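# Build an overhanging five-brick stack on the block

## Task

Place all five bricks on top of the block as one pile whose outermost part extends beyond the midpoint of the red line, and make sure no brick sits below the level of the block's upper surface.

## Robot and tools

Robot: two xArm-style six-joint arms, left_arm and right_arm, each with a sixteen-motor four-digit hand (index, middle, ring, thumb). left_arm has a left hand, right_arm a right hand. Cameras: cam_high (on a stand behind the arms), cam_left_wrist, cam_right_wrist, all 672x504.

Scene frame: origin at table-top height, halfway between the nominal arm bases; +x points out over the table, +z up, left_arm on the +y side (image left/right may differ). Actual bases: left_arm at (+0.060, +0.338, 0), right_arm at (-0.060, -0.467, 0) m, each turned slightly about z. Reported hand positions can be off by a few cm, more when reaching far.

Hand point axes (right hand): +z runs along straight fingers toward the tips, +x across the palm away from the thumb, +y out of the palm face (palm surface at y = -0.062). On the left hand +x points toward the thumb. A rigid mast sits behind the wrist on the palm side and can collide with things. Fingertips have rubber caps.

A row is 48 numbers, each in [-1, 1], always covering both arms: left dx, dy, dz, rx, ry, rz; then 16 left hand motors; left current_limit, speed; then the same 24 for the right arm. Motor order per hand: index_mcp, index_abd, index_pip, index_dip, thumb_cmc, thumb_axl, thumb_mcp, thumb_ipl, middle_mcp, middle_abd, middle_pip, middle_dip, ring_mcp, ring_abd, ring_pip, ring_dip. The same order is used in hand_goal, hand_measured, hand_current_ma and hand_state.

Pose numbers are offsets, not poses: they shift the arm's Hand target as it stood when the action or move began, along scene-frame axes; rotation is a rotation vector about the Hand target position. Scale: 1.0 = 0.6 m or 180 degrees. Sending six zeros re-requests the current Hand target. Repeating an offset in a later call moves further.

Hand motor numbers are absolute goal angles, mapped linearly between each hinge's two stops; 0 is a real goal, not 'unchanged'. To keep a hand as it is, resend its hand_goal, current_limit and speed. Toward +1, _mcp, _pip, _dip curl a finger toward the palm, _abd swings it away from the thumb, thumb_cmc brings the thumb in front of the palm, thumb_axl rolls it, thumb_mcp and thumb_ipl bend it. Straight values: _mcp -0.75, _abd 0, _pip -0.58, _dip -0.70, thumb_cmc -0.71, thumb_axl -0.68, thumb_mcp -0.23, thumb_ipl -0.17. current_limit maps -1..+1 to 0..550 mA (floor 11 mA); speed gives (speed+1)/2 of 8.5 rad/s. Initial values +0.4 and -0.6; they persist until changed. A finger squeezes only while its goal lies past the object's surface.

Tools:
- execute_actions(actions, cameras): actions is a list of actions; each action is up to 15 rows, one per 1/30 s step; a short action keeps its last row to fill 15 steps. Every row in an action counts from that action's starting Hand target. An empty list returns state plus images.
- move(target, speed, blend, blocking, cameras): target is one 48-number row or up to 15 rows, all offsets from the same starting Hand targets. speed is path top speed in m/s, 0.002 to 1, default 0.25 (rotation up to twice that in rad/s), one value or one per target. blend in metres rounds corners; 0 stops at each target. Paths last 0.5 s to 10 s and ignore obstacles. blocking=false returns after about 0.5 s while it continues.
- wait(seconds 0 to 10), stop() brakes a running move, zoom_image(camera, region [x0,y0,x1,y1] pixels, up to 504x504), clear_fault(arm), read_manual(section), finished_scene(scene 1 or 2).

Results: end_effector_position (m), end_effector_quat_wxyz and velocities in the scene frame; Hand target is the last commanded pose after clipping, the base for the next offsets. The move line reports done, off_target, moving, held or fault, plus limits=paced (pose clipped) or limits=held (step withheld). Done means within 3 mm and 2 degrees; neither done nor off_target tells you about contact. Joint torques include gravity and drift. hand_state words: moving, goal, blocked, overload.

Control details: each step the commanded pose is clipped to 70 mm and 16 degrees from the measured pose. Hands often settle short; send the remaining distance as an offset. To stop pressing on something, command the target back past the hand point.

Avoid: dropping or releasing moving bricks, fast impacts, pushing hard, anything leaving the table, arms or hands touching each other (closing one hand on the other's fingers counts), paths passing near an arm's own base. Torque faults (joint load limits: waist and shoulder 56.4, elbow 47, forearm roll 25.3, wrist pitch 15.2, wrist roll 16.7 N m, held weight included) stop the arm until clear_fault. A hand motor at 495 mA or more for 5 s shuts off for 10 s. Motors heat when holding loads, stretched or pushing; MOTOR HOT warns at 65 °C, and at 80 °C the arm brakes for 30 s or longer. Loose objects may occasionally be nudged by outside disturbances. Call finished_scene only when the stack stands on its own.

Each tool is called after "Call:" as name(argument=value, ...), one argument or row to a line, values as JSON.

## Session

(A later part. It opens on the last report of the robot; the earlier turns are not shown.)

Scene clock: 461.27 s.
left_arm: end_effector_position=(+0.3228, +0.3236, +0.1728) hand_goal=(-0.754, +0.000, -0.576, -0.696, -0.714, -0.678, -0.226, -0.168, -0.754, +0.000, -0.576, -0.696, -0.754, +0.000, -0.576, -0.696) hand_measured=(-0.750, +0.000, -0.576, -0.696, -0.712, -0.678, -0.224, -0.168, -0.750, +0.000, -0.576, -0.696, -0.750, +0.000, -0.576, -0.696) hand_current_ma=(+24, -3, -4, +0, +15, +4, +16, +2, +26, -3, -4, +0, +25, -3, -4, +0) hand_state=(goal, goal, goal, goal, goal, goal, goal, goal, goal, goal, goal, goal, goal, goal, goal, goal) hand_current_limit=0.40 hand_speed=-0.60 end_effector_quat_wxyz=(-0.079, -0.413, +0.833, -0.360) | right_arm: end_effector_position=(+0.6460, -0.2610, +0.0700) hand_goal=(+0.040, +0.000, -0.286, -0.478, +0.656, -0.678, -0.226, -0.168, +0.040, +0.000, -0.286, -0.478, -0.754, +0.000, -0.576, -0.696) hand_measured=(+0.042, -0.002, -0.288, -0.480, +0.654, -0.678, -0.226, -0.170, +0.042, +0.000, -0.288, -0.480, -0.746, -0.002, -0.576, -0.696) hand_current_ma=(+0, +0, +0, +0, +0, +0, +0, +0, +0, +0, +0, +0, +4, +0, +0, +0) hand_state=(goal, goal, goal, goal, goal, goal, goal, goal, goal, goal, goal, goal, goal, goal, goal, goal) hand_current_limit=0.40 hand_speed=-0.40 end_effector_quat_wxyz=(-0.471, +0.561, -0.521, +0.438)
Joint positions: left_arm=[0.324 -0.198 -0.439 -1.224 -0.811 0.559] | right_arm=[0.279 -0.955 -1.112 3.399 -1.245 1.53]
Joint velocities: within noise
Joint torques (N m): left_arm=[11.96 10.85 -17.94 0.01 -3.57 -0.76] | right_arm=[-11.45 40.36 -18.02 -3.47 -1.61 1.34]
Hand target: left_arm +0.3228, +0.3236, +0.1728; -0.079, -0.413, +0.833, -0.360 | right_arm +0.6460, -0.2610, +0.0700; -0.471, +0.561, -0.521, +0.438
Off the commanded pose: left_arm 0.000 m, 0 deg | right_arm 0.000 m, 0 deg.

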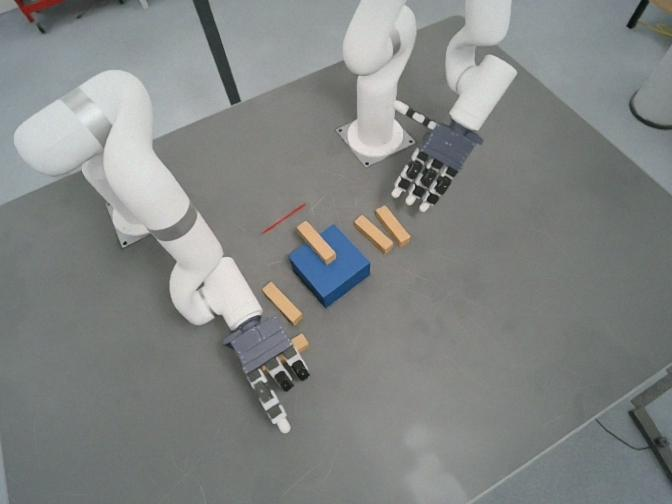

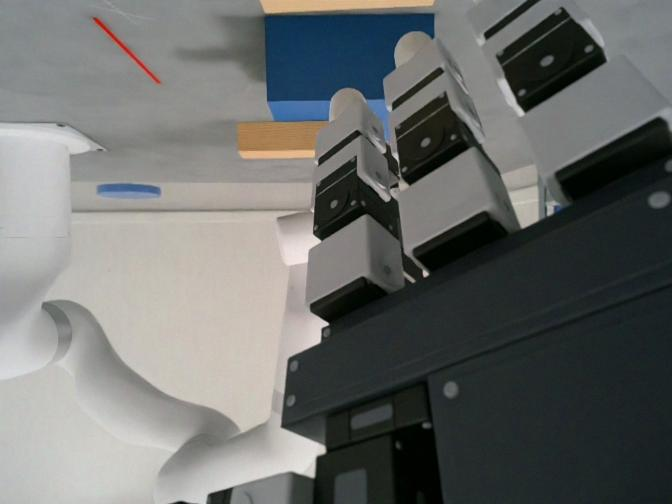

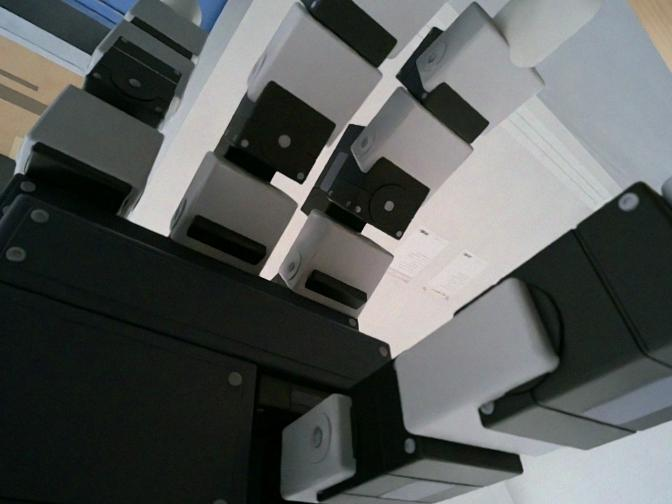

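Call:
move(
  target=[0,0,0,0,0,0,-0.754,0,-0.576,-0.696,-0.714,-0.678,-0.226,-0.168,-0.754,0,-0.576,-0.696,-0.754,0,-0.576,-0.696,0.4,-0.6, 0,0,-0.0167,0,0,0,0.041,0,-0.285,-0.478,0.657,-0.678,-0.226,-0.168,0.041,0,-0.285,-0.478,-0.754,0,-0.576,-0.696,0.4,-0.4],
  speed=0.05,
  cameras=["cam_high"],
)

Call:
move(
  target=[0,0,0,0,0,0,-0.754,0,-0.576,-0.696,-0.714,-0.678,-0.226,-0.168,-0.754,0,-0.576,-0.696,-0.754,0,-0.576,-0.696,0.4,-0.6, 0,0,0,0,0,0,0.26,0,-0.285,-0.478,0.657,-0.678,0.067,-0.168,0.26,0,-0.285,-0.478,-0.754,0,-0.576,-0.696,0.2,-0.9],
  speed=0.05,
  cameras=["cam_high", "cam_right_wrist"],
)

Scene clock: 465.17 s.
left_arm: end_effector_position=(+0.3228, +0.3236, +0.1728) hand_goal=(-0.754, +0.000, -0.576, -0.696, -0.714, -0.678, -0.226, -0.168, -0.754, +0.000, -0.576, -0.696, -0.754, +0.000, -0.576, -0.696) hand_measured=(-0.750, +0.000, -0.576, -0.696, -0.712, -0.678, -0.224, -0.168, -0.750, +0.000, -0.576, -0.696, -0.750, +0.000, -0.576, -0.696) hand_current_ma=(+24, -3, -4, +0, +15, +4, +16, +2, +26, -3, -4, +0, +25, -3, -4, +0) hand_state=(goal, goal, goal, goal, goal, goal, goal, goal, goal, goal, goal, goal, goal, goal, goal, goal) hand_current_limit=0.40 hand_speed=-0.60 end_effector_quat_wxyz=(-0.079, -0.413, +0.833, -0.360) | right_arm: end_effector_position=(+0.6460, -0.2610, +0.0600) hand_goal=(+0.040, +0.000, -0.286, -0.478, +0.656, -0.678, -0.226, -0.168, +0.040, +0.000, -0.286, -0.478, -0.754, +0.000, -0.576, -0.696) hand_measured=(+0.042, -0.002, -0.288, -0.480, +0.654, -0.678, -0.226, -0.170, +0.042, +0.000, -0.288, -0.480, -0.746, -0.002, -0.576, -0.696) hand_current_ma=(+0, +0, +0, +0, +0, +0, +0, +0, +0, +0, +0, +0, +4, +0, +0, +0) hand_state=(goal, goal, goal, goal, goal, goal, goal, goal, goal, goal, goal, goal, goal, goal, goal, goal) hand_current_limit=0.40 hand_speed=-0.40 end_effector_quat_wxyz=(-0.471, +0.561, -0.521, +0.438)
Joint positions: left_arm=[0.324 -0.198 -0.439 -1.224 -0.811 0.559] | right_arm=[0.279 -0.978 -1.123 3.398 -1.257 1.533]
Joint torques (N m): left_arm=[11.85 10.2 -17.97 0.01 -3.56 -0.67] | right_arm=[-11.79 40.54 -17.93 -3.48 -2.21 1.37]
Hand target: left_arm +0.3228, +0.3236, +0.1728; -0.079, -0.413, +0.833, -0.360 | right_arm +0.6460, -0.2610, +0.0600; -0.471, +0.561, -0.521, +0.438
Off the commanded pose: left_arm 0.000 m, 0 deg | right_arm 0.000 m, 0 deg.
move: done
Images, in order (width x height): cam_high 672x504.

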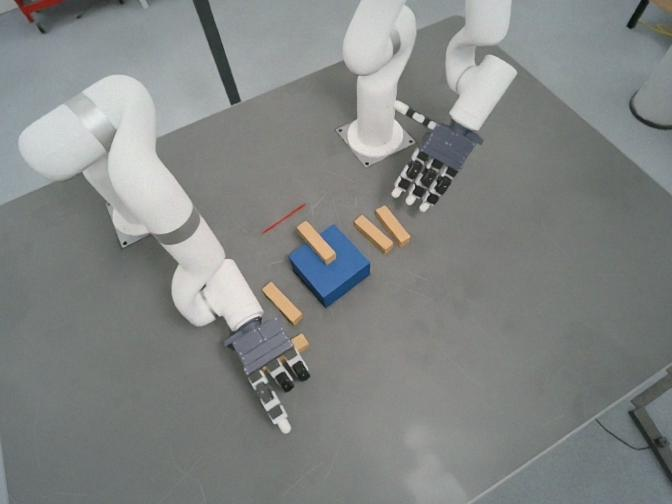

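Scene clock: 466.33 s.
left_arm: end_effector_position=(+0.3228, +0.3236, +0.1728) hand_goal=(-0.754, +0.000, -0.576, -0.696, -0.714, -0.678, -0.226, -0.168, -0.754, +0.000, -0.576, -0.696, -0.754, +0.000, -0.576, -0.696) hand_measured=(-0.750, +0.000, -0.576, -0.696, -0.712, -0.678, -0.224, -0.168, -0.750, +0.000, -0.576, -0.696, -0.750, +0.000, -0.576, -0.696) hand_current_ma=(+24, -3, -4, +0, +15, +4, +16, +2, +26, -3, -4, +0, +25, -3, -4, +0) hand_state=(goal, goal, goal, goal, goal, goal, goal, goal, goal, goal, goal, goal, goal, goal, goal, goal) hand_current_limit=0.40 hand_speed=-0.60 end_effector_quat_wxyz=(-0.079, -0.413, +0.833, -0.360) | right_arm: end_effector_position=(+0.6460, -0.2610, +0.0600) hand_goal=(+0.260, +0.000, -0.286, -0.478, +0.656, -0.678, +0.066, -0.168, +0.260, +0.000, -0.286, -0.478, -0.754, +0.000, -0.576, -0.696) hand_measured=(+0.240, -0.002, -0.296, -0.480, +0.654, -0.678, -0.052, -0.188, +0.240, +0.000, -0.294, -0.480, -0.746, -0.002, -0.576, -0.696) hand_current_ma=(-18, +0, -4, +0, +0, +0, -330, -25, -17, +0, -4, +0, +4, +0, +0, +0) hand_state=(blocked, goal, goal, goal, goal, goal, blocked, blocked, goal, goal, goal, goal, goal, goal, goal, goal) hand_current_limit=0.20 hand_speed=-0.90 end_effector_quat_wxyz=(-0.471, +0.561, -0.521, +0.438)
Joint positions: left_arm=[0.324 -0.198 -0.439 -1.224 -0.811 0.559] | right_arm=[0.279 -0.978 -1.123 3.398 -1.257 1.533]
Joint torques (N m): left_arm=[12.71 11.23 -18.01 0.13 -3.65 -0.75] | right_arm=[-11.69 41.65 -16.48 -3.26 -1.72 1.21]
Hand target: left_arm +0.3228, +0.3236, +0.1728; -0.079, -0.413, +0.833, -0.360 | right_arm +0.6460, -0.2610, +0.0600; -0.471, +0.561, -0.521, +0.438
Off the commanded pose: left_arm 0.000 m, 0 deg | right_arm 0.000 m, 0 deg.
move: done
Images, in order (width x height): cam_high 672x504, cam_right_wrist 672x504.

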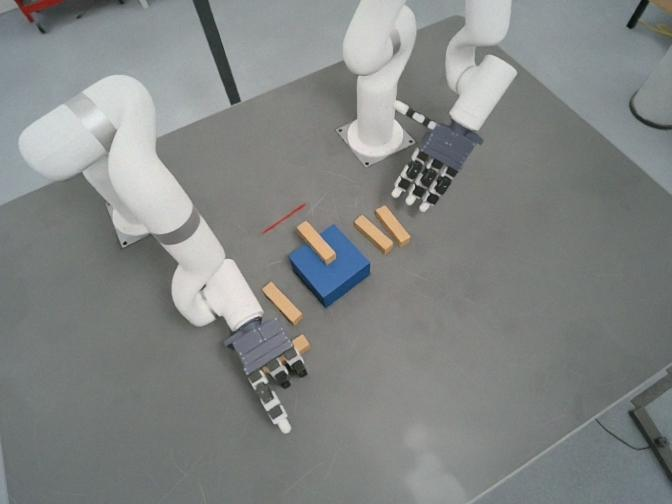

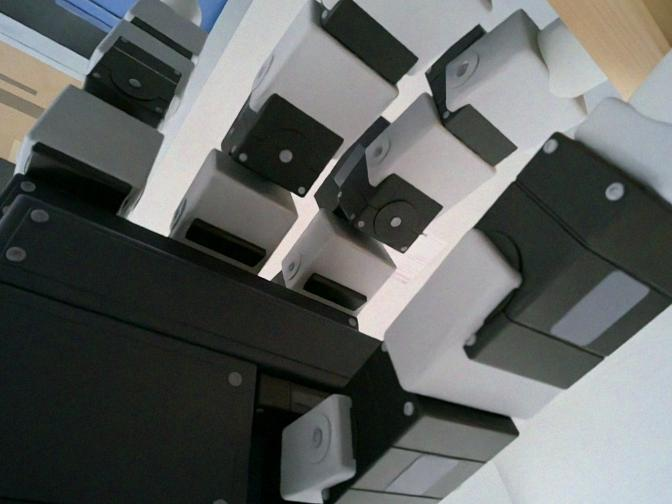

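Call:
move(
  target=[
    [0,0,0,0,0,0,-0.754,0,-0.576,-0.696,-0.714,-0.678,-0.226,-0.168,-0.754,0,-0.576,-0.696,-0.754,0,-0.576,-0.696,0.4,-0.6, 0,0,0.3333,0,0,0,0.26,0,-0.285,-0.478,0.657,-0.678,0.067,-0.168,0.26,0,-0.285,-0.478,-0.754,0,-0.576,-0.696,0.2,-0.9],
    [0,0,0,0,0,0,-0.754,0,-0.576,-0.696,-0.714,-0.678,-0.226,-0.168,-0.754,0,-0.576,-0.696,-0.754,0,-0.576,-0.696,0.4,-0.6, -0.27,0.395,0.3333,0,0,0.035,0.26,0,-0.285,-0.478,0.657,-0.678,0.067,-0.168,0.26,0,-0.285,-0.478,-0.754,0,-0.576,-0.696,0.2,-0.9],
  ],
  speed=[0.1,0.12],
  blend=[0.03,0],
  cameras=["all"],
)

Scene clock: 483.63 s.
left_arm: end_effector_position=(+0.3228, +0.3236, +0.1728) hand_goal=(-0.754, +0.000, -0.576, -0.696, -0.714, -0.678, -0.226, -0.168, -0.754, +0.000, -0.576, -0.696, -0.754, +0.000, -0.576, -0.696) hand_measured=(-0.750, +0.000, -0.576, -0.696, -0.712, -0.678, -0.224, -0.168, -0.750, +0.000, -0.576, -0.696, -0.750, +0.000, -0.576, -0.696) hand_current_ma=(+24, -3, -4, +0, +15, +4, +16, +2, +26, -3, -4, +0, +25, -3, -4, +0) hand_state=(goal, goal, goal, goal, goal, goal, goal, goal, goal, goal, goal, goal, goal, goal, goal, goal) hand_current_limit=0.40 hand_speed=-0.60 end_effector_quat_wxyz=(-0.079, -0.413, +0.833, -0.360) | right_arm: end_effector_position=(+0.4840, -0.0240, +0.2600) hand_goal=(+0.260, +0.000, -0.286, -0.478, +0.656, -0.678, +0.066, -0.168, +0.260, +0.000, -0.286, -0.478, -0.754, +0.000, -0.576, -0.696) hand_measured=(+0.230, -0.002, -0.310, -0.488, +0.654, -0.678, -0.030, -0.188, +0.230, +0.000, -0.304, -0.486, -0.746, -0.002, -0.576, -0.696) hand_current_ma=(-33, +0, -20, -5, -1, +0, -310, -25, -33, +0, -13, -3, +4, +0, +0, +0) hand_state=(blocked, goal, blocked, goal, goal, goal, blocked, blocked, blocked, goal, goal, goal, goal, goal, goal, goal) hand_current_limit=0.20 hand_speed=-0.90 end_effector_quat_wxyz=(-0.494, +0.589, -0.489, +0.411)
Joint positions: left_arm=[0.324 -0.198 -0.439 -1.224 -0.811 0.559] | right_arm=[0.789 -0.533 -0.984 3.898 -1.05 1.262]
Joint torques (N m): left_arm=[11.7 10.58 -17.98 0.18 -3.56 -0.84] | right_arm=[18.9 32.84 -22.16 2.13 -2.31 -1.12]
Hand target: left_arm +0.3228, +0.3236, +0.1728; -0.079, -0.413, +0.833, -0.360 | right_arm +0.4840, -0.0240, +0.2600; -0.494, +0.589, -0.489, +0.411
Off the commanded pose: left_arm 0.000 m, 0 deg | right_arm 0.000 m, 0 deg.
move: done

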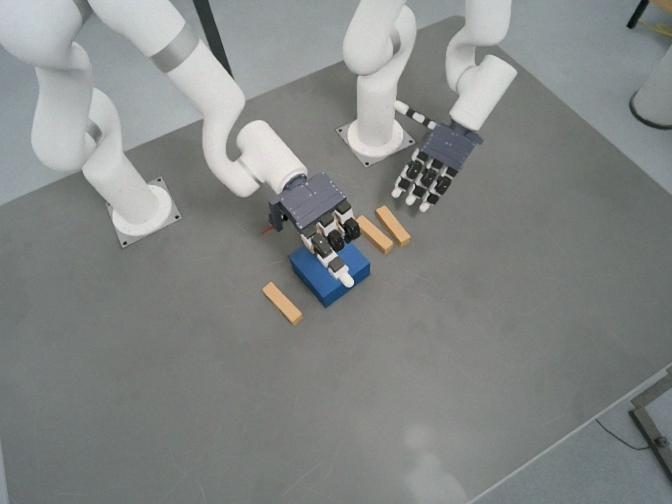

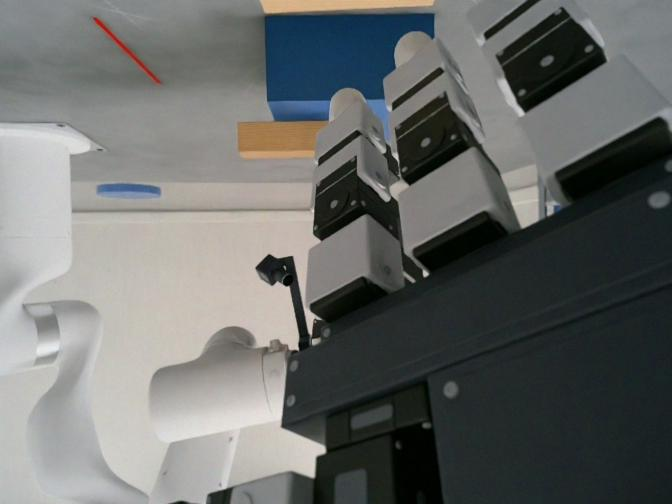

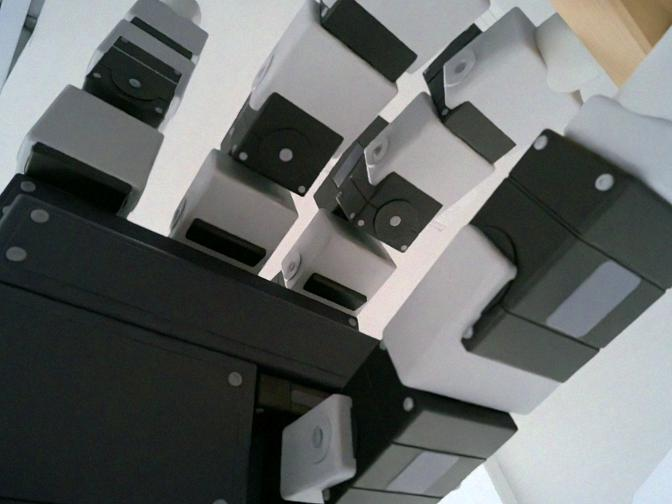

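Call:
move(
  target=[0,0,0,0,0,0,-0.754,0.5,-0.576,-0.696,-0.714,-0.678,-0.226,-0.168,-0.754,0.6,-0.576,-0.696,-0.754,0.8,-0.576,-0.696,0.4,-0.7, 0,0,0,0,0,0,0.26,0,-0.285,-0.478,0.657,-0.678,0.067,-0.168,0.26,0,-0.285,-0.478,-0.754,0,-0.576,-0.696,0.2,-0.9],
  speed=0.1,
  cameras=["cam_left_wrist","cam_high"],
)

Call:
zoom_image(
  camera="cam_high",
  region=[250, 160, 410, 320],
)

Scene clock: 487.67 s.
left_arm: end_effector_position=(+0.3228, +0.3236, +0.1728) hand_goal=(-0.754, +0.500, -0.576, -0.696, -0.714, -0.678, -0.226, -0.168, -0.754, +0.600, -0.576, -0.696, -0.754, +0.800, -0.576, -0.696) hand_measured=(-0.750, +0.498, -0.576, -0.696, -0.712, -0.678, -0.224, -0.168, -0.750, +0.596, -0.576, -0.696, -0.750, +0.794, -0.576, -0.696) hand_current_ma=(+24, -13, -4, +0, +15, +4, +16, +2, +26, -16, -4, +0, +25, -24, -4, +0) hand_state=(goal, goal, goal, goal, goal, goal, goal, goal, goal, goal, goal, goal, goal, goal, goal, goal) hand_current_limit=0.40 hand_speed=-0.70 end_effector_quat_wxyz=(-0.079, -0.413, +0.833, -0.360) | right_arm: end_effector_position=(+0.4840, -0.0240, +0.2600) hand_goal=(+0.260, +0.000, -0.286, -0.478, +0.656, -0.678, +0.066, -0.168, +0.260, +0.000, -0.286, -0.478, -0.754, +0.000, -0.576, -0.696) hand_measured=(+0.230, -0.002, -0.310, -0.488, +0.654, -0.678, -0.030, -0.188, +0.230, +0.000, -0.304, -0.486, -0.746, -0.002, -0.576, -0.696) hand_current_ma=(-33, +0, -20, -5, -1, +0, -310, -25, -33, +0, -13, -3, +4, +0, +0, +0) hand_state=(blocked, goal, blocked, goal, goal, goal, blocked, blocked, blocked, goal, goal, goal, goal, goal, goal, goal) hand_current_limit=0.20 hand_speed=-0.90 end_effector_quat_wxyz=(-0.494, +0.589, -0.489, +0.411)
Joint positions: left_arm=[0.324 -0.198 -0.439 -1.224 -0.811 0.559] | right_arm=[0.79 -0.533 -0.984 3.898 -1.05 1.262]
Joint torques (N m): left_arm=[12.57 10.34 -18.24 -0.05 -3.67 -0.75] | right_arm=[18.41 32.42 -22.11 1.7 -1.94 -1.03]
Hand target: left_arm +0.3228, +0.3236, +0.1728; -0.079, -0.413, +0.833, -0.360 | right_arm +0.4840, -0.0240, +0.2600; -0.494, +0.589, -0.489, +0.411
Off the commanded pose: left_arm 0.000 m, 0 deg | right_arm 0.000 m, 0 deg.
move: done
Images, in order (width x height): cam_high 672x504, cam_left_wrist 672x504.

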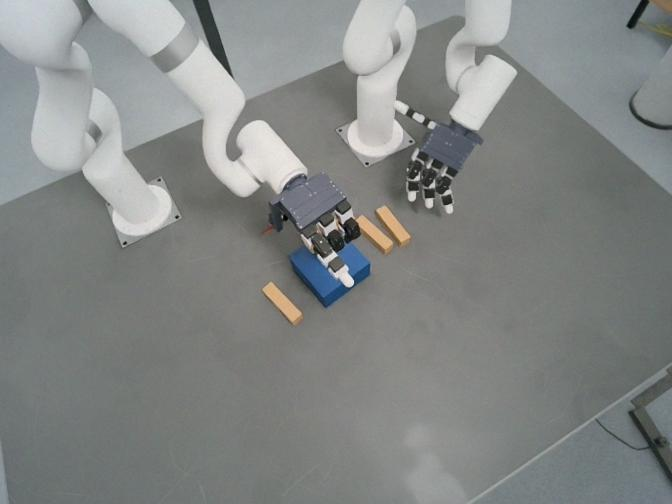

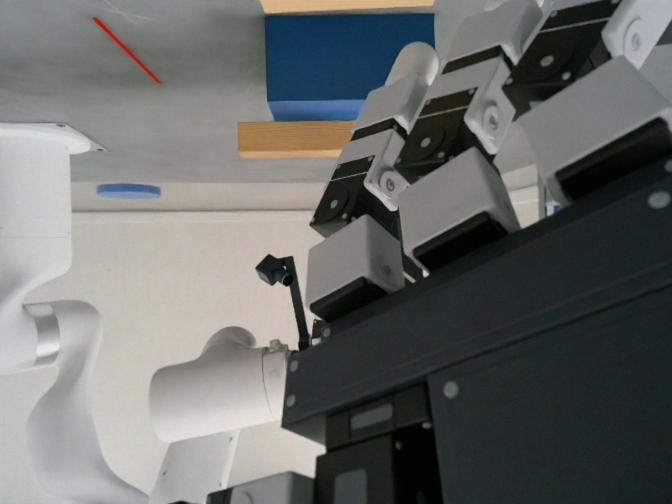

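Scaled by 3.150.

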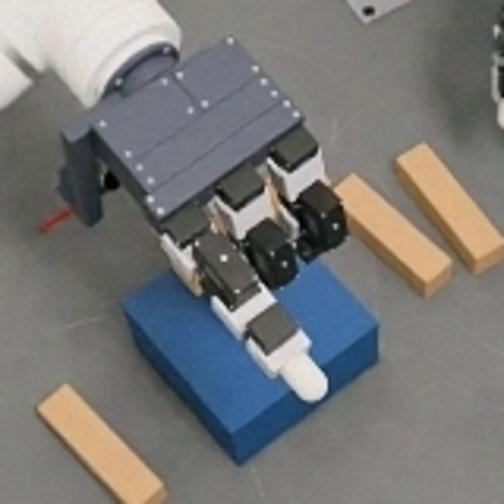

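Call:
move(
  target=[0.0983,0.0182,0,0,0,0,-0.754,0.5,-0.576,-0.696,-0.714,-0.678,-0.226,-0.168,-0.754,0.6,-0.576,-0.696,-0.754,0.8,-0.576,-0.696,0.4,-0.7, 0,0,-0.085,0,0,0,0.26,0,-0.285,-0.478,0.657,-0.678,0.067,-0.168,0.26,0,-0.285,-0.478,-0.754,0,-0.576,-0.696,0.2,-0.9],
  speed=0.08,
  cameras=["cam_left_wrist","cam_high"],
)

Call:
zoom_image(
  camera="cam_left_wrist",
  region=[20, 0, 420, 300],
)

Scene clock: 490.93 s.
left_arm: end_effector_position=(+0.3818, +0.3346, +0.1728) hand_goal=(-0.754, +0.500, -0.576, -0.696, -0.714, -0.678, -0.226, -0.168, -0.754, +0.600, -0.576, -0.696, -0.754, +0.800, -0.576, -0.696) hand_measured=(-0.750, +0.498, -0.576, -0.696, -0.712, -0.678, -0.224, -0.168, -0.750, +0.596, -0.576, -0.696, -0.750, +0.794, -0.576, -0.696) hand_current_ma=(+24, -12, -4, +0, +15, +4, +16, +2, +26, -15, -4, +0, +25, -23, -4, +0) hand_state=(goal, goal, goal, goal, goal, goal, goal, goal, goal, goal, goal, goal, goal, goal, goal, goal) hand_current_limit=0.40 hand_speed=-0.70 end_effector_quat_wxyz=(-0.079, -0.413, +0.833, -0.360) | right_arm: end_effector_position=(+0.4840, -0.0240, +0.2090) hand_goal=(+0.260, +0.000, -0.286, -0.478, +0.656, -0.678, +0.066, -0.168, +0.260, +0.000, -0.286, -0.478, -0.754, +0.000, -0.576, -0.696) hand_measured=(+0.230, -0.002, -0.310, -0.488, +0.654, -0.678, -0.030, -0.188, +0.230, +0.000, -0.304, -0.486, -0.746, -0.002, -0.576, -0.696) hand_current_ma=(-33, +0, -20, -5, -1, +0, -309, -25, -33, +0, -13, -3, +4, +0, +0, +0) hand_state=(blocked, goal, blocked, goal, goal, goal, blocked, blocked, blocked, goal, goal, goal, goal, goal, goal, goal) hand_current_limit=0.20 hand_speed=-0.90 end_effector_quat_wxyz=(-0.494, +0.589, -0.489, +0.411)
Joint positions: left_arm=[0.298 -0.312 -0.597 -1.208 -0.82 0.5] | right_arm=[0.79 -0.633 -0.987 3.863 -1.121 1.336]
Joint torques (N m): left_arm=[-10.97 14.14 -18.83 0.99 -4.25 -1.17] | right_arm=[13.42 34.61 -20.97 -3.71 -2.23 1.35]
Hand target: left_arm +0.3818, +0.3346, +0.1728; -0.079, -0.413, +0.833, -0.360 | right_arm +0.4840, -0.0240, +0.2090; -0.494, +0.589, -0.489, +0.411
Off the commanded pose: left_arm 0.000 m, 0 deg | right_arm 0.000 m, 0 deg.
move: done
Images, in order (width x height): cam_high 672x504, cam_left_wrist 672x504.

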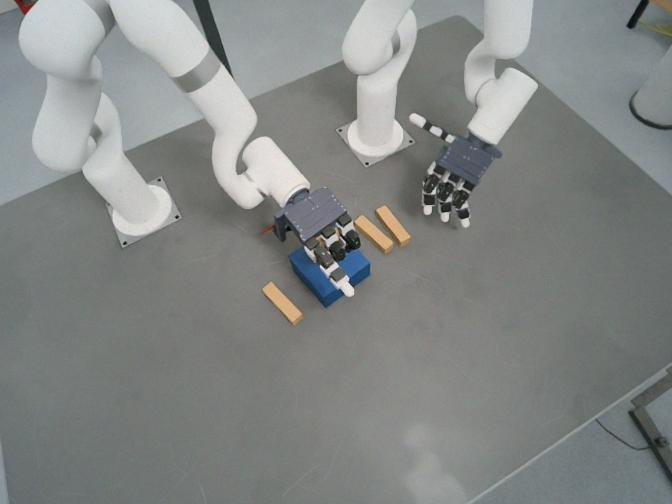

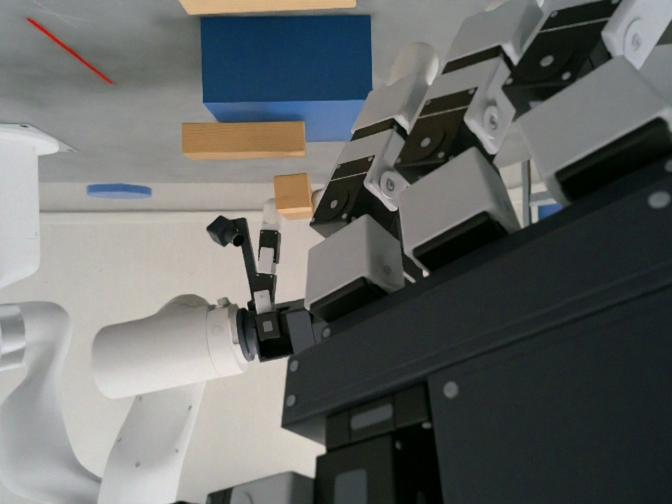

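Scaled by 1.260.

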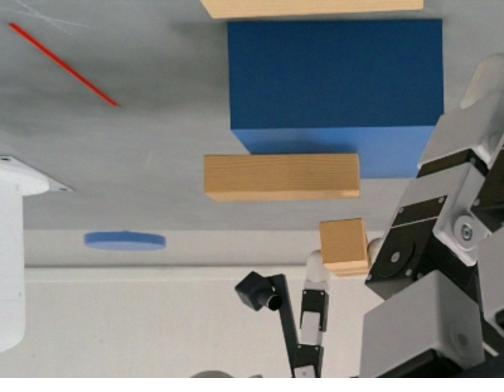

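Call:
zoom_image(
  camera="cam_left_wrist",
  region=[170, 90, 340, 240],
)

Call:
zoom_image(
  camera="cam_high",
  region=[270, 180, 390, 310],
)

Scaled by 2.965.

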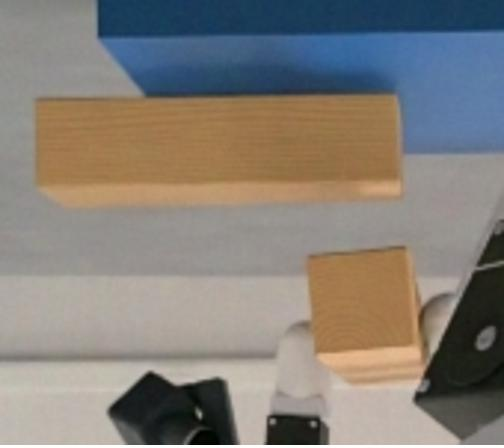

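Scaled by 3.877.

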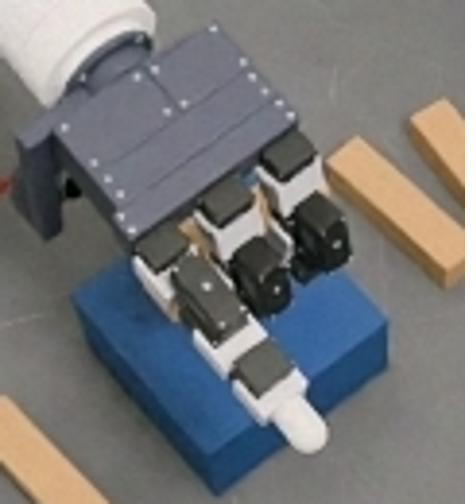

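Call:
move(
  target=[0,0,0,0,0,0,-0.754,0.5,-0.576,-0.696,-0.714,-0.678,-0.226,-0.168,-0.754,0.6,-0.576,-0.696,-0.754,0.8,-0.576,-0.696,0.4,-0.7, 0.0075,0.0014,-0.04,0.00455,-0.02458,0,0.26,0,-0.285,-0.478,0.657,-0.678,0.067,-0.168,0.26,0,-0.285,-0.478,-0.754,0,-0.576,-0.696,0.2,-0.9],
  speed=0.06,
  cameras=["cam_left_wrist"],
)

Call:
zoom_image(
  camera="cam_left_wrist",
  region=[170, 90, 340, 240],
)

Scene clock: 502.70 s.
left_arm: end_effector_position=(+0.3818, +0.3346, +0.1728) hand_goal=(-0.754, +0.500, -0.576, -0.696, -0.714, -0.678, -0.226, -0.168, -0.754, +0.600, -0.576, -0.696, -0.754, +0.800, -0.576, -0.696) hand_measured=(-0.750, +0.498, -0.576, -0.696, -0.712, -0.678, -0.224, -0.168, -0.750, +0.596, -0.576, -0.696, -0.750, +0.794, -0.576, -0.696) hand_current_ma=(+24, -12, -4, +0, +15, +4, +16, +2, +26, -15, -4, +0, +25, -23, -4, +0) hand_state=(goal, goal, goal, goal, goal, goal, goal, goal, goal, goal, goal, goal, goal, goal, goal, goal) hand_current_limit=0.40 hand_speed=-0.70 end_effector_quat_wxyz=(-0.079, -0.413, +0.833, -0.360) | right_arm: end_effector_position=(+0.4885, -0.0232, +0.1850) hand_goal=(+0.260, +0.000, -0.286, -0.478, +0.656, -0.678, +0.066, -0.168, +0.260, +0.000, -0.286, -0.478, -0.754, +0.000, -0.576, -0.696) hand_measured=(+0.230, -0.002, -0.310, -0.488, +0.654, -0.678, -0.030, -0.188, +0.230, +0.000, -0.304, -0.486, -0.746, -0.002, -0.576, -0.696) hand_current_ma=(-33, +0, -20, -5, -1, +0, -309, -25, -33, +0, -13, -3, +4, +0, +0, +0) hand_state=(blocked, goal, blocked, goal, goal, goal, blocked, blocked, blocked, goal, goal, goal, goal, goal, goal, goal) hand_current_limit=0.20 hand_speed=-0.90 end_effector_quat_wxyz=(-0.517, +0.569, -0.473, +0.430)
Joint positions: left_arm=[0.298 -0.312 -0.597 -1.208 -0.82 0.5] | right_arm=[0.795 -0.712 -0.989 3.831 -1.258 1.395]
Joint torques (N m): left_arm=[-11.03 13.97 -19.02 1.26 -4.05 -0.78] | right_arm=[18.2 35.57 -19.69 -3.65 -2.21 1.51]
Hand target: left_arm +0.3818, +0.3346, +0.1728; -0.079, -0.413, +0.833, -0.360 | right_arm +0.4885, -0.0232, +0.1850; -0.517, +0.569, -0.473, +0.430
Off the commanded pose: left_arm 0.000 m, 0 deg | right_arm 0.000 m, 0 deg.
move: done
Images, in order (width x height): cam_left_wrist 672x504.

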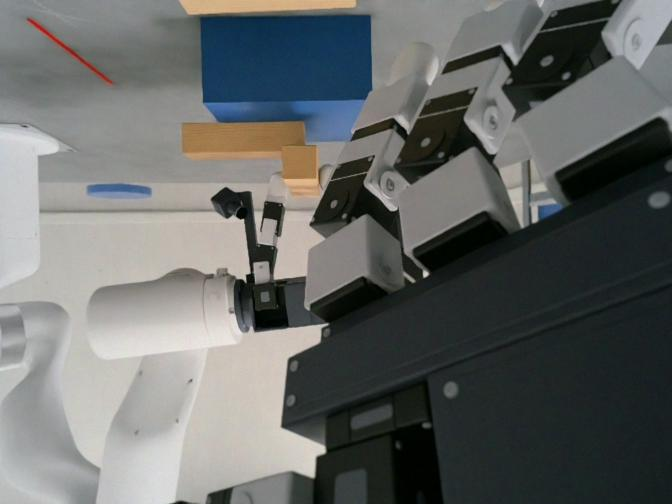

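Scaled by 2.965.

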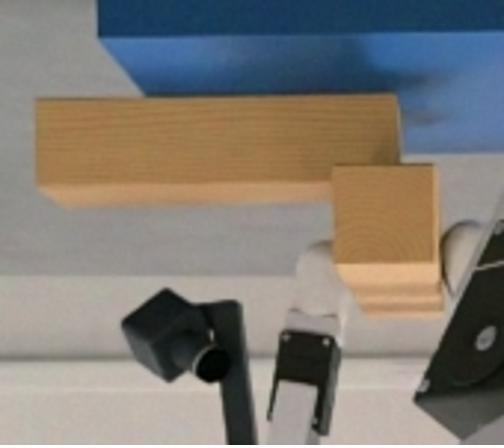

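Call:
move(
  target=[0,0,0,0,0,0,-0.754,0.5,-0.576,-0.696,-0.714,-0.678,-0.226,-0.168,-0.754,0.6,-0.576,-0.696,-0.754,0.8,-0.576,-0.696,0.4,-0.7, -0.0017,-0.0003,-0.006,0,0,0,0.26,0,-0.285,-0.478,0.657,-0.678,0.067,-0.168,0.26,0,-0.285,-0.478,-0.754,0,-0.576,-0.696,0.2,-0.9],
  speed=0.03,
  cameras=["cam_left_wrist"],
)

Call:
zoom_image(
  camera="cam_left_wrist",
  region=[240, 90, 340, 190],
)

Scene clock: 506.10 s.
left_arm: end_effector_position=(+0.3818, +0.3346, +0.1728) hand_goal=(-0.754, +0.500, -0.576, -0.696, -0.714, -0.678, -0.226, -0.168, -0.754, +0.600, -0.576, -0.696, -0.754, +0.800, -0.576, -0.696) hand_measured=(-0.750, +0.498, -0.576, -0.696, -0.712, -0.678, -0.224, -0.168, -0.750, +0.596, -0.576, -0.696, -0.750, +0.794, -0.576, -0.696) hand_current_ma=(+24, -12, -4, +0, +15, +4, +16, +2, +26, -15, -4, +0, +25, -23, -4, +0) hand_state=(goal, goal, goal, goal, goal, goal, goal, goal, goal, goal, goal, goal, goal, goal, goal, goal) hand_current_limit=0.40 hand_speed=-0.70 end_effector_quat_wxyz=(-0.079, -0.413, +0.833, -0.360) | right_arm: end_effector_position=(+0.4875, -0.0233, +0.1814) hand_goal=(+0.260, +0.000, -0.286, -0.478, +0.656, -0.678, +0.066, -0.168, +0.260, +0.000, -0.286, -0.478, -0.754, +0.000, -0.576, -0.696) hand_measured=(+0.230, -0.002, -0.310, -0.488, +0.654, -0.678, -0.030, -0.188, +0.230, +0.000, -0.304, -0.486, -0.746, -0.002, -0.576, -0.696) hand_current_ma=(-33, +0, -20, -5, -1, +0, -309, -25, -33, +0, -13, -3, +4, +0, +0, +0) hand_state=(blocked, goal, blocked, goal, goal, goal, blocked, blocked, blocked, goal, goal, goal, goal, goal, goal, goal) hand_current_limit=0.20 hand_speed=-0.90 end_effector_quat_wxyz=(-0.517, +0.569, -0.473, +0.430)
Joint positions: left_arm=[0.298 -0.312 -0.597 -1.208 -0.82 0.5] | right_arm=[0.796 -0.718 -0.988 3.831 -1.264 1.399]
Joint torques (N m): left_arm=[-11.02 15.6 -18.79 1.51 -3.82 -0.64] | right_arm=[18.34 36.07 -10.13 -3.55 -2.28 1.44]
Hand target: left_arm +0.3818, +0.3346, +0.1728; -0.079, -0.413, +0.833, -0.360 | right_arm +0.4875, -0.0233, +0.1814; -0.517, +0.569, -0.473, +0.430
Off the commanded pose: left_arm 0.000 m, 0 deg | right_arm 0.000 m, 0 deg.
move: done
Images, in order (width x height): cam_left_wrist 672x504.

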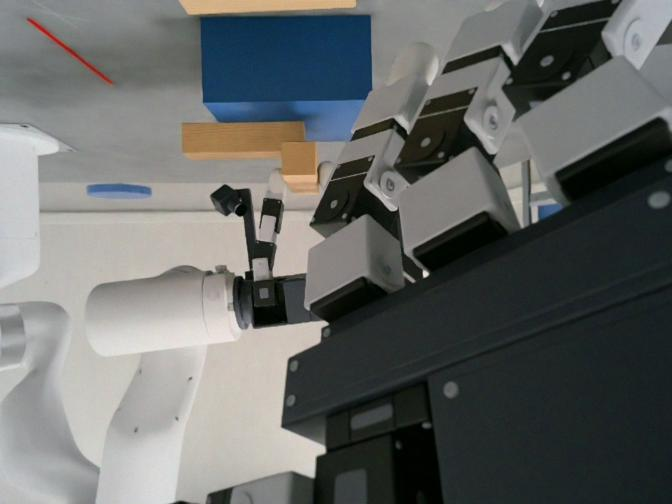

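Scaled by 5.040.

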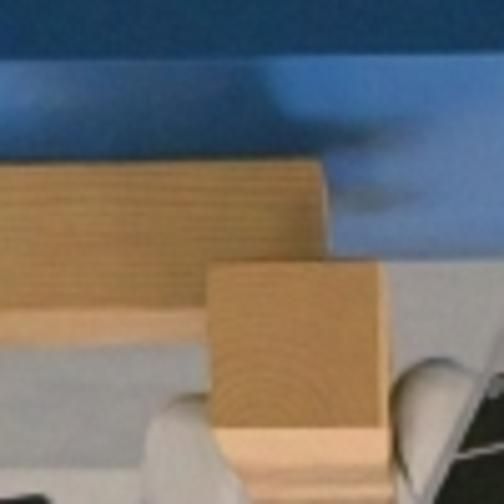

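Call:
move(
  target=[0,0,0,0,0,0,-0.754,0.5,-0.576,-0.696,-0.714,-0.678,-0.226,-0.168,-0.754,0.6,-0.576,-0.696,-0.754,0.8,-0.576,-0.696,0.4,-0.7, 0,0,-0.0025,0,0,0,0.26,0,-0.285,-0.478,0.657,-0.678,0.067,-0.168,0.26,0,-0.285,-0.478,-0.754,0,-0.576,-0.696,0.2,-0.9],
  speed=0.03,
  cameras=["cam_left_wrist"],
)

Call:
zoom_image(
  camera="cam_left_wrist",
  region=[240, 90, 340, 190],
)

Scene clock: 509.83 s.
left_arm: end_effector_position=(+0.3818, +0.3346, +0.1728) hand_goal=(-0.754, +0.500, -0.576, -0.696, -0.714, -0.678, -0.226, -0.168, -0.754, +0.600, -0.576, -0.696, -0.754, +0.800, -0.576, -0.696) hand_measured=(-0.750, +0.498, -0.576, -0.696, -0.712, -0.678, -0.224, -0.168, -0.750, +0.596, -0.576, -0.696, -0.750, +0.794, -0.576, -0.696) hand_current_ma=(+24, -12, -4, +0, +15, +4, +16, +2, +26, -15, -4, +0, +25, -23, -4, +0) hand_state=(goal, goal, goal, goal, goal, goal, goal, goal, goal, goal, goal, goal, goal, goal, goal, goal) hand_current_limit=0.40 hand_speed=-0.70 end_effector_quat_wxyz=(-0.079, -0.413, +0.833, -0.360) | right_arm: end_effector_position=(+0.4875, -0.0233, +0.1799) hand_goal=(+0.260, +0.000, -0.286, -0.478, +0.656, -0.678, +0.066, -0.168, +0.260, +0.000, -0.286, -0.478, -0.754, +0.000, -0.576, -0.696) hand_measured=(+0.230, -0.002, -0.310, -0.488, +0.654, -0.678, -0.030, -0.188, +0.230, +0.000, -0.304, -0.486, -0.746, -0.002, -0.576, -0.696) hand_current_ma=(-33, +0, -20, -5, -1, +0, -309, -25, -33, +0, -13, -3, +4, +0, +0, +0) hand_state=(blocked, goal, blocked, goal, goal, goal, blocked, blocked, blocked, goal, goal, goal, goal, goal, goal, goal) hand_current_limit=0.20 hand_speed=-0.90 end_effector_quat_wxyz=(-0.517, +0.569, -0.473, +0.430)
Joint positions: left_arm=[0.298 -0.312 -0.597 -1.208 -0.82 0.5] | right_arm=[0.796 -0.722 -0.989 3.83 -1.266 1.401]
Joint torques (N m): left_arm=[-11.67 14.63 -18.9 1.13 -3.51 -0.4] | right_arm=[17.78 34.97 -19.52 -3.52 -2.18 1.41]
Hand target: left_arm +0.3818, +0.3346, +0.1728; -0.079, -0.413, +0.833, -0.360 | right_arm +0.4875, -0.0233, +0.1799; -0.517, +0.569, -0.473, +0.430
Off the commanded pose: left_arm 0.000 m, 0 deg | right_arm 0.000 m, 0 deg.
move: done
Images, in order (width x height): cam_left_wrist 672x504.

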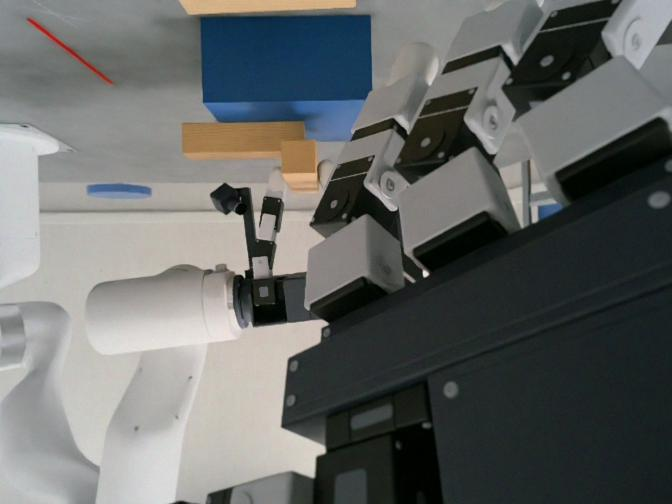

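Scaled by 5.040.

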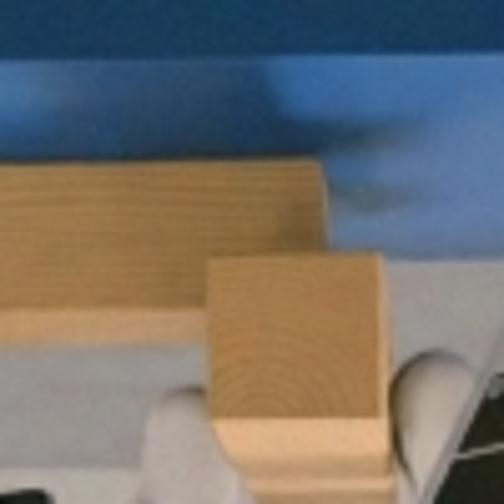

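Call:
move(
  target=[0,0,0,0,0,0,-0.754,0.5,-0.576,-0.696,-0.714,-0.678,-0.226,-0.168,-0.754,0.6,-0.576,-0.696,-0.754,0.8,-0.576,-0.696,0.4,-0.7, 0,0,-0.004,0,0,0,0.26,0,-0.285,-0.478,0.657,-0.678,0.067,-0.168,0.26,0,-0.285,-0.478,-0.754,0,-0.576,-0.696,0.2,-0.9],
  speed=0.03,
  cameras=["cam_left_wrist"],
)

Call:
zoom_image(
  camera="cam_left_wrist",
  region=[240, 90, 340, 190],
)

Scene clock: 511.77 s.
left_arm: end_effector_position=(+0.3818, +0.3346, +0.1728) hand_goal=(-0.754, +0.500, -0.576, -0.696, -0.714, -0.678, -0.226, -0.168, -0.754, +0.600, -0.576, -0.696, -0.754, +0.800, -0.576, -0.696) hand_measured=(-0.750, +0.498, -0.576, -0.696, -0.712, -0.678, -0.224, -0.168, -0.750, +0.596, -0.576, -0.696, -0.750, +0.794, -0.576, -0.696) hand_current_ma=(+24, -12, -4, +0, +15, +4, +16, +2, +26, -15, -4, +0, +25, -23, -4, +0) hand_state=(goal, goal, goal, goal, goal, goal, goal, goal, goal, goal, goal, goal, goal, goal, goal, goal) hand_current_limit=0.40 hand_speed=-0.70 end_effector_quat_wxyz=(-0.079, -0.413, +0.833, -0.360) | right_arm: end_effector_position=(+0.4875, -0.0233, +0.1775) hand_goal=(+0.260, +0.000, -0.286, -0.478, +0.656, -0.678, +0.066, -0.168, +0.260, +0.000, -0.286, -0.478, -0.754, +0.000, -0.576, -0.696) hand_measured=(+0.230, -0.002, -0.310, -0.488, +0.654, -0.678, -0.030, -0.188, +0.230, +0.000, -0.304, -0.486, -0.746, -0.002, -0.576, -0.696) hand_current_ma=(-33, +0, -20, -5, -1, +0, -309, -25, -33, +0, -13, -3, +4, +0, +0, +0) hand_state=(blocked, goal, blocked, goal, goal, goal, blocked, blocked, blocked, goal, goal, goal, goal, goal, goal, goal) hand_current_limit=0.20 hand_speed=-0.90 end_effector_quat_wxyz=(-0.517, +0.569, -0.473, +0.430)
Joint positions: left_arm=[0.298 -0.312 -0.597 -1.208 -0.82 0.5] | right_arm=[0.796 -0.727 -0.99 3.83 -1.269 1.404]
Joint torques (N m): left_arm=[-11.36 14.4 -18.9 1.39 -3.45 -0.26] | right_arm=[17.46 36.56 -19.41 -3.55 -2.24 1.37]
Hand target: left_arm +0.3818, +0.3346, +0.1728; -0.079, -0.413, +0.833, -0.360 | right_arm +0.4875, -0.0233, +0.1775; -0.517, +0.569, -0.473, +0.430
Off the commanded pose: left_arm 0.000 m, 0 deg | right_arm 0.000 m, 0 deg.
move: done
Images, in order (width x height): cam_left_wrist 672x504.

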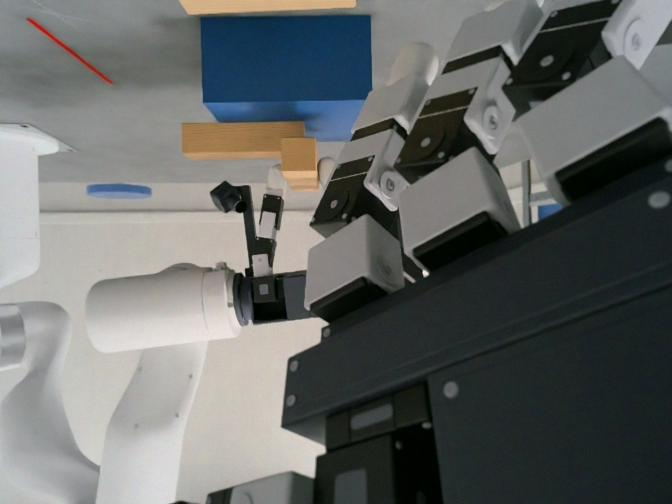

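Scaled by 5.040.

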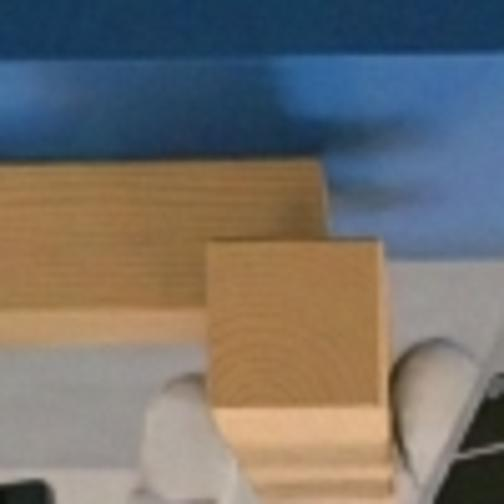

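Call:
zoom_image(
  camera="cam_left_wrist",
  region=[260, 120, 340, 210],
)

Scaled by 5.600.

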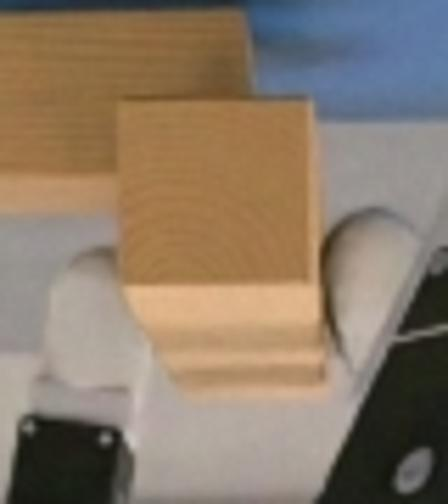

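Call:
move(
  target=[0,0,0,0,0,0,-0.754,0.5,-0.576,-0.696,-0.714,-0.678,-0.226,-0.168,-0.754,0.6,-0.576,-0.696,-0.754,0.8,-0.576,-0.696,0.4,-0.7, 0,0,-0.0025,0,0,0,0.26,0,-0.285,-0.478,0.657,-0.678,0.067,-0.168,0.26,0,-0.285,-0.478,-0.754,0,-0.576,-0.696,0.2,-0.9],
  speed=0.03,
  cameras=["cam_left_wrist"],
)

Call:
zoom_image(
  camera="cam_left_wrist",
  region=[240, 90, 340, 190],
)

Scene clock: 520.77 s.
left_arm: end_effector_position=(+0.3818, +0.3346, +0.1728) hand_goal=(-0.754, +0.500, -0.576, -0.696, -0.714, -0.678, -0.226, -0.168, -0.754, +0.600, -0.576, -0.696, -0.754, +0.800, -0.576, -0.696) hand_measured=(-0.750, +0.498, -0.576, -0.696, -0.712, -0.678, -0.224, -0.168, -0.750, +0.596, -0.576, -0.696, -0.750, +0.794, -0.576, -0.696) hand_current_ma=(+24, -12, -4, +0, +15, +4, +16, +2, +26, -15, -4, +0, +25, -23, -4, +0) hand_state=(goal, goal, goal, goal, goal, goal, goal, goal, goal, goal, goal, goal, goal, goal, goal, goal) hand_current_limit=0.40 hand_speed=-0.70 end_effector_quat_wxyz=(-0.079, -0.413, +0.833, -0.360) | right_arm: end_effector_position=(+0.4875, -0.0233, +0.1760) hand_goal=(+0.260, +0.000, -0.286, -0.478, +0.656, -0.678, +0.066, -0.168, +0.260, +0.000, -0.286, -0.478, -0.754, +0.000, -0.576, -0.696) hand_measured=(+0.228, +0.000, -0.310, -0.488, +0.654, -0.678, -0.026, -0.188, +0.228, +0.000, -0.306, -0.486, -0.746, -0.002, -0.576, -0.696) hand_current_ma=(-35, +0, -20, -5, -1, +0, -296, -25, -35, +0, -14, -4, +4, +0, +0, +0) hand_state=(blocked, goal, blocked, goal, goal, goal, blocked, blocked, blocked, goal, goal, goal, goal, goal, goal, goal) hand_current_limit=0.20 hand_speed=-0.90 end_effector_quat_wxyz=(-0.517, +0.569, -0.473, +0.430)
Joint positions: left_arm=[0.298 -0.312 -0.597 -1.208 -0.82 0.5] | right_arm=[0.796 -0.73 -0.99 3.829 -1.271 1.406]
Joint torques (N m): left_arm=[-11.02 14.92 -18.6 1.18 -3.19 0.07] | right_arm=[17.64 31.34 -16.94 -3.19 -1.51 1.1]
Hand target: left_arm +0.3818, +0.3346, +0.1728; -0.079, -0.413, +0.833, -0.360 | right_arm +0.4875, -0.0233, +0.1760; -0.517, +0.569, -0.473, +0.430
Off the commanded pose: left_arm 0.000 m, 0 deg | right_arm 0.000 m, 0 deg.
move: done
Images, in order (width x height): cam_left_wrist 672x504.

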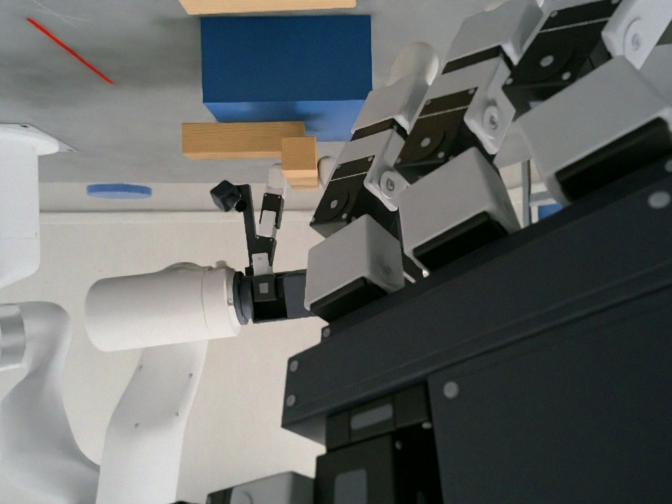

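Scaled by 5.040.

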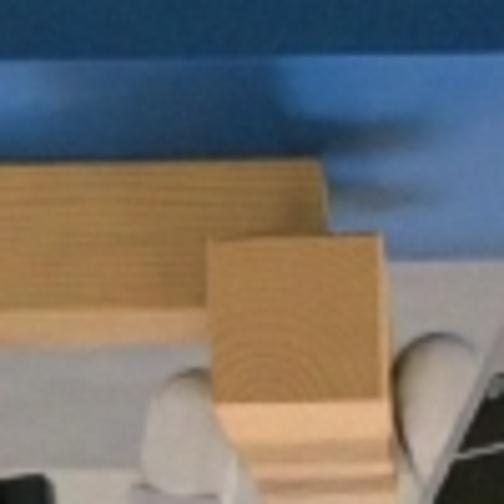

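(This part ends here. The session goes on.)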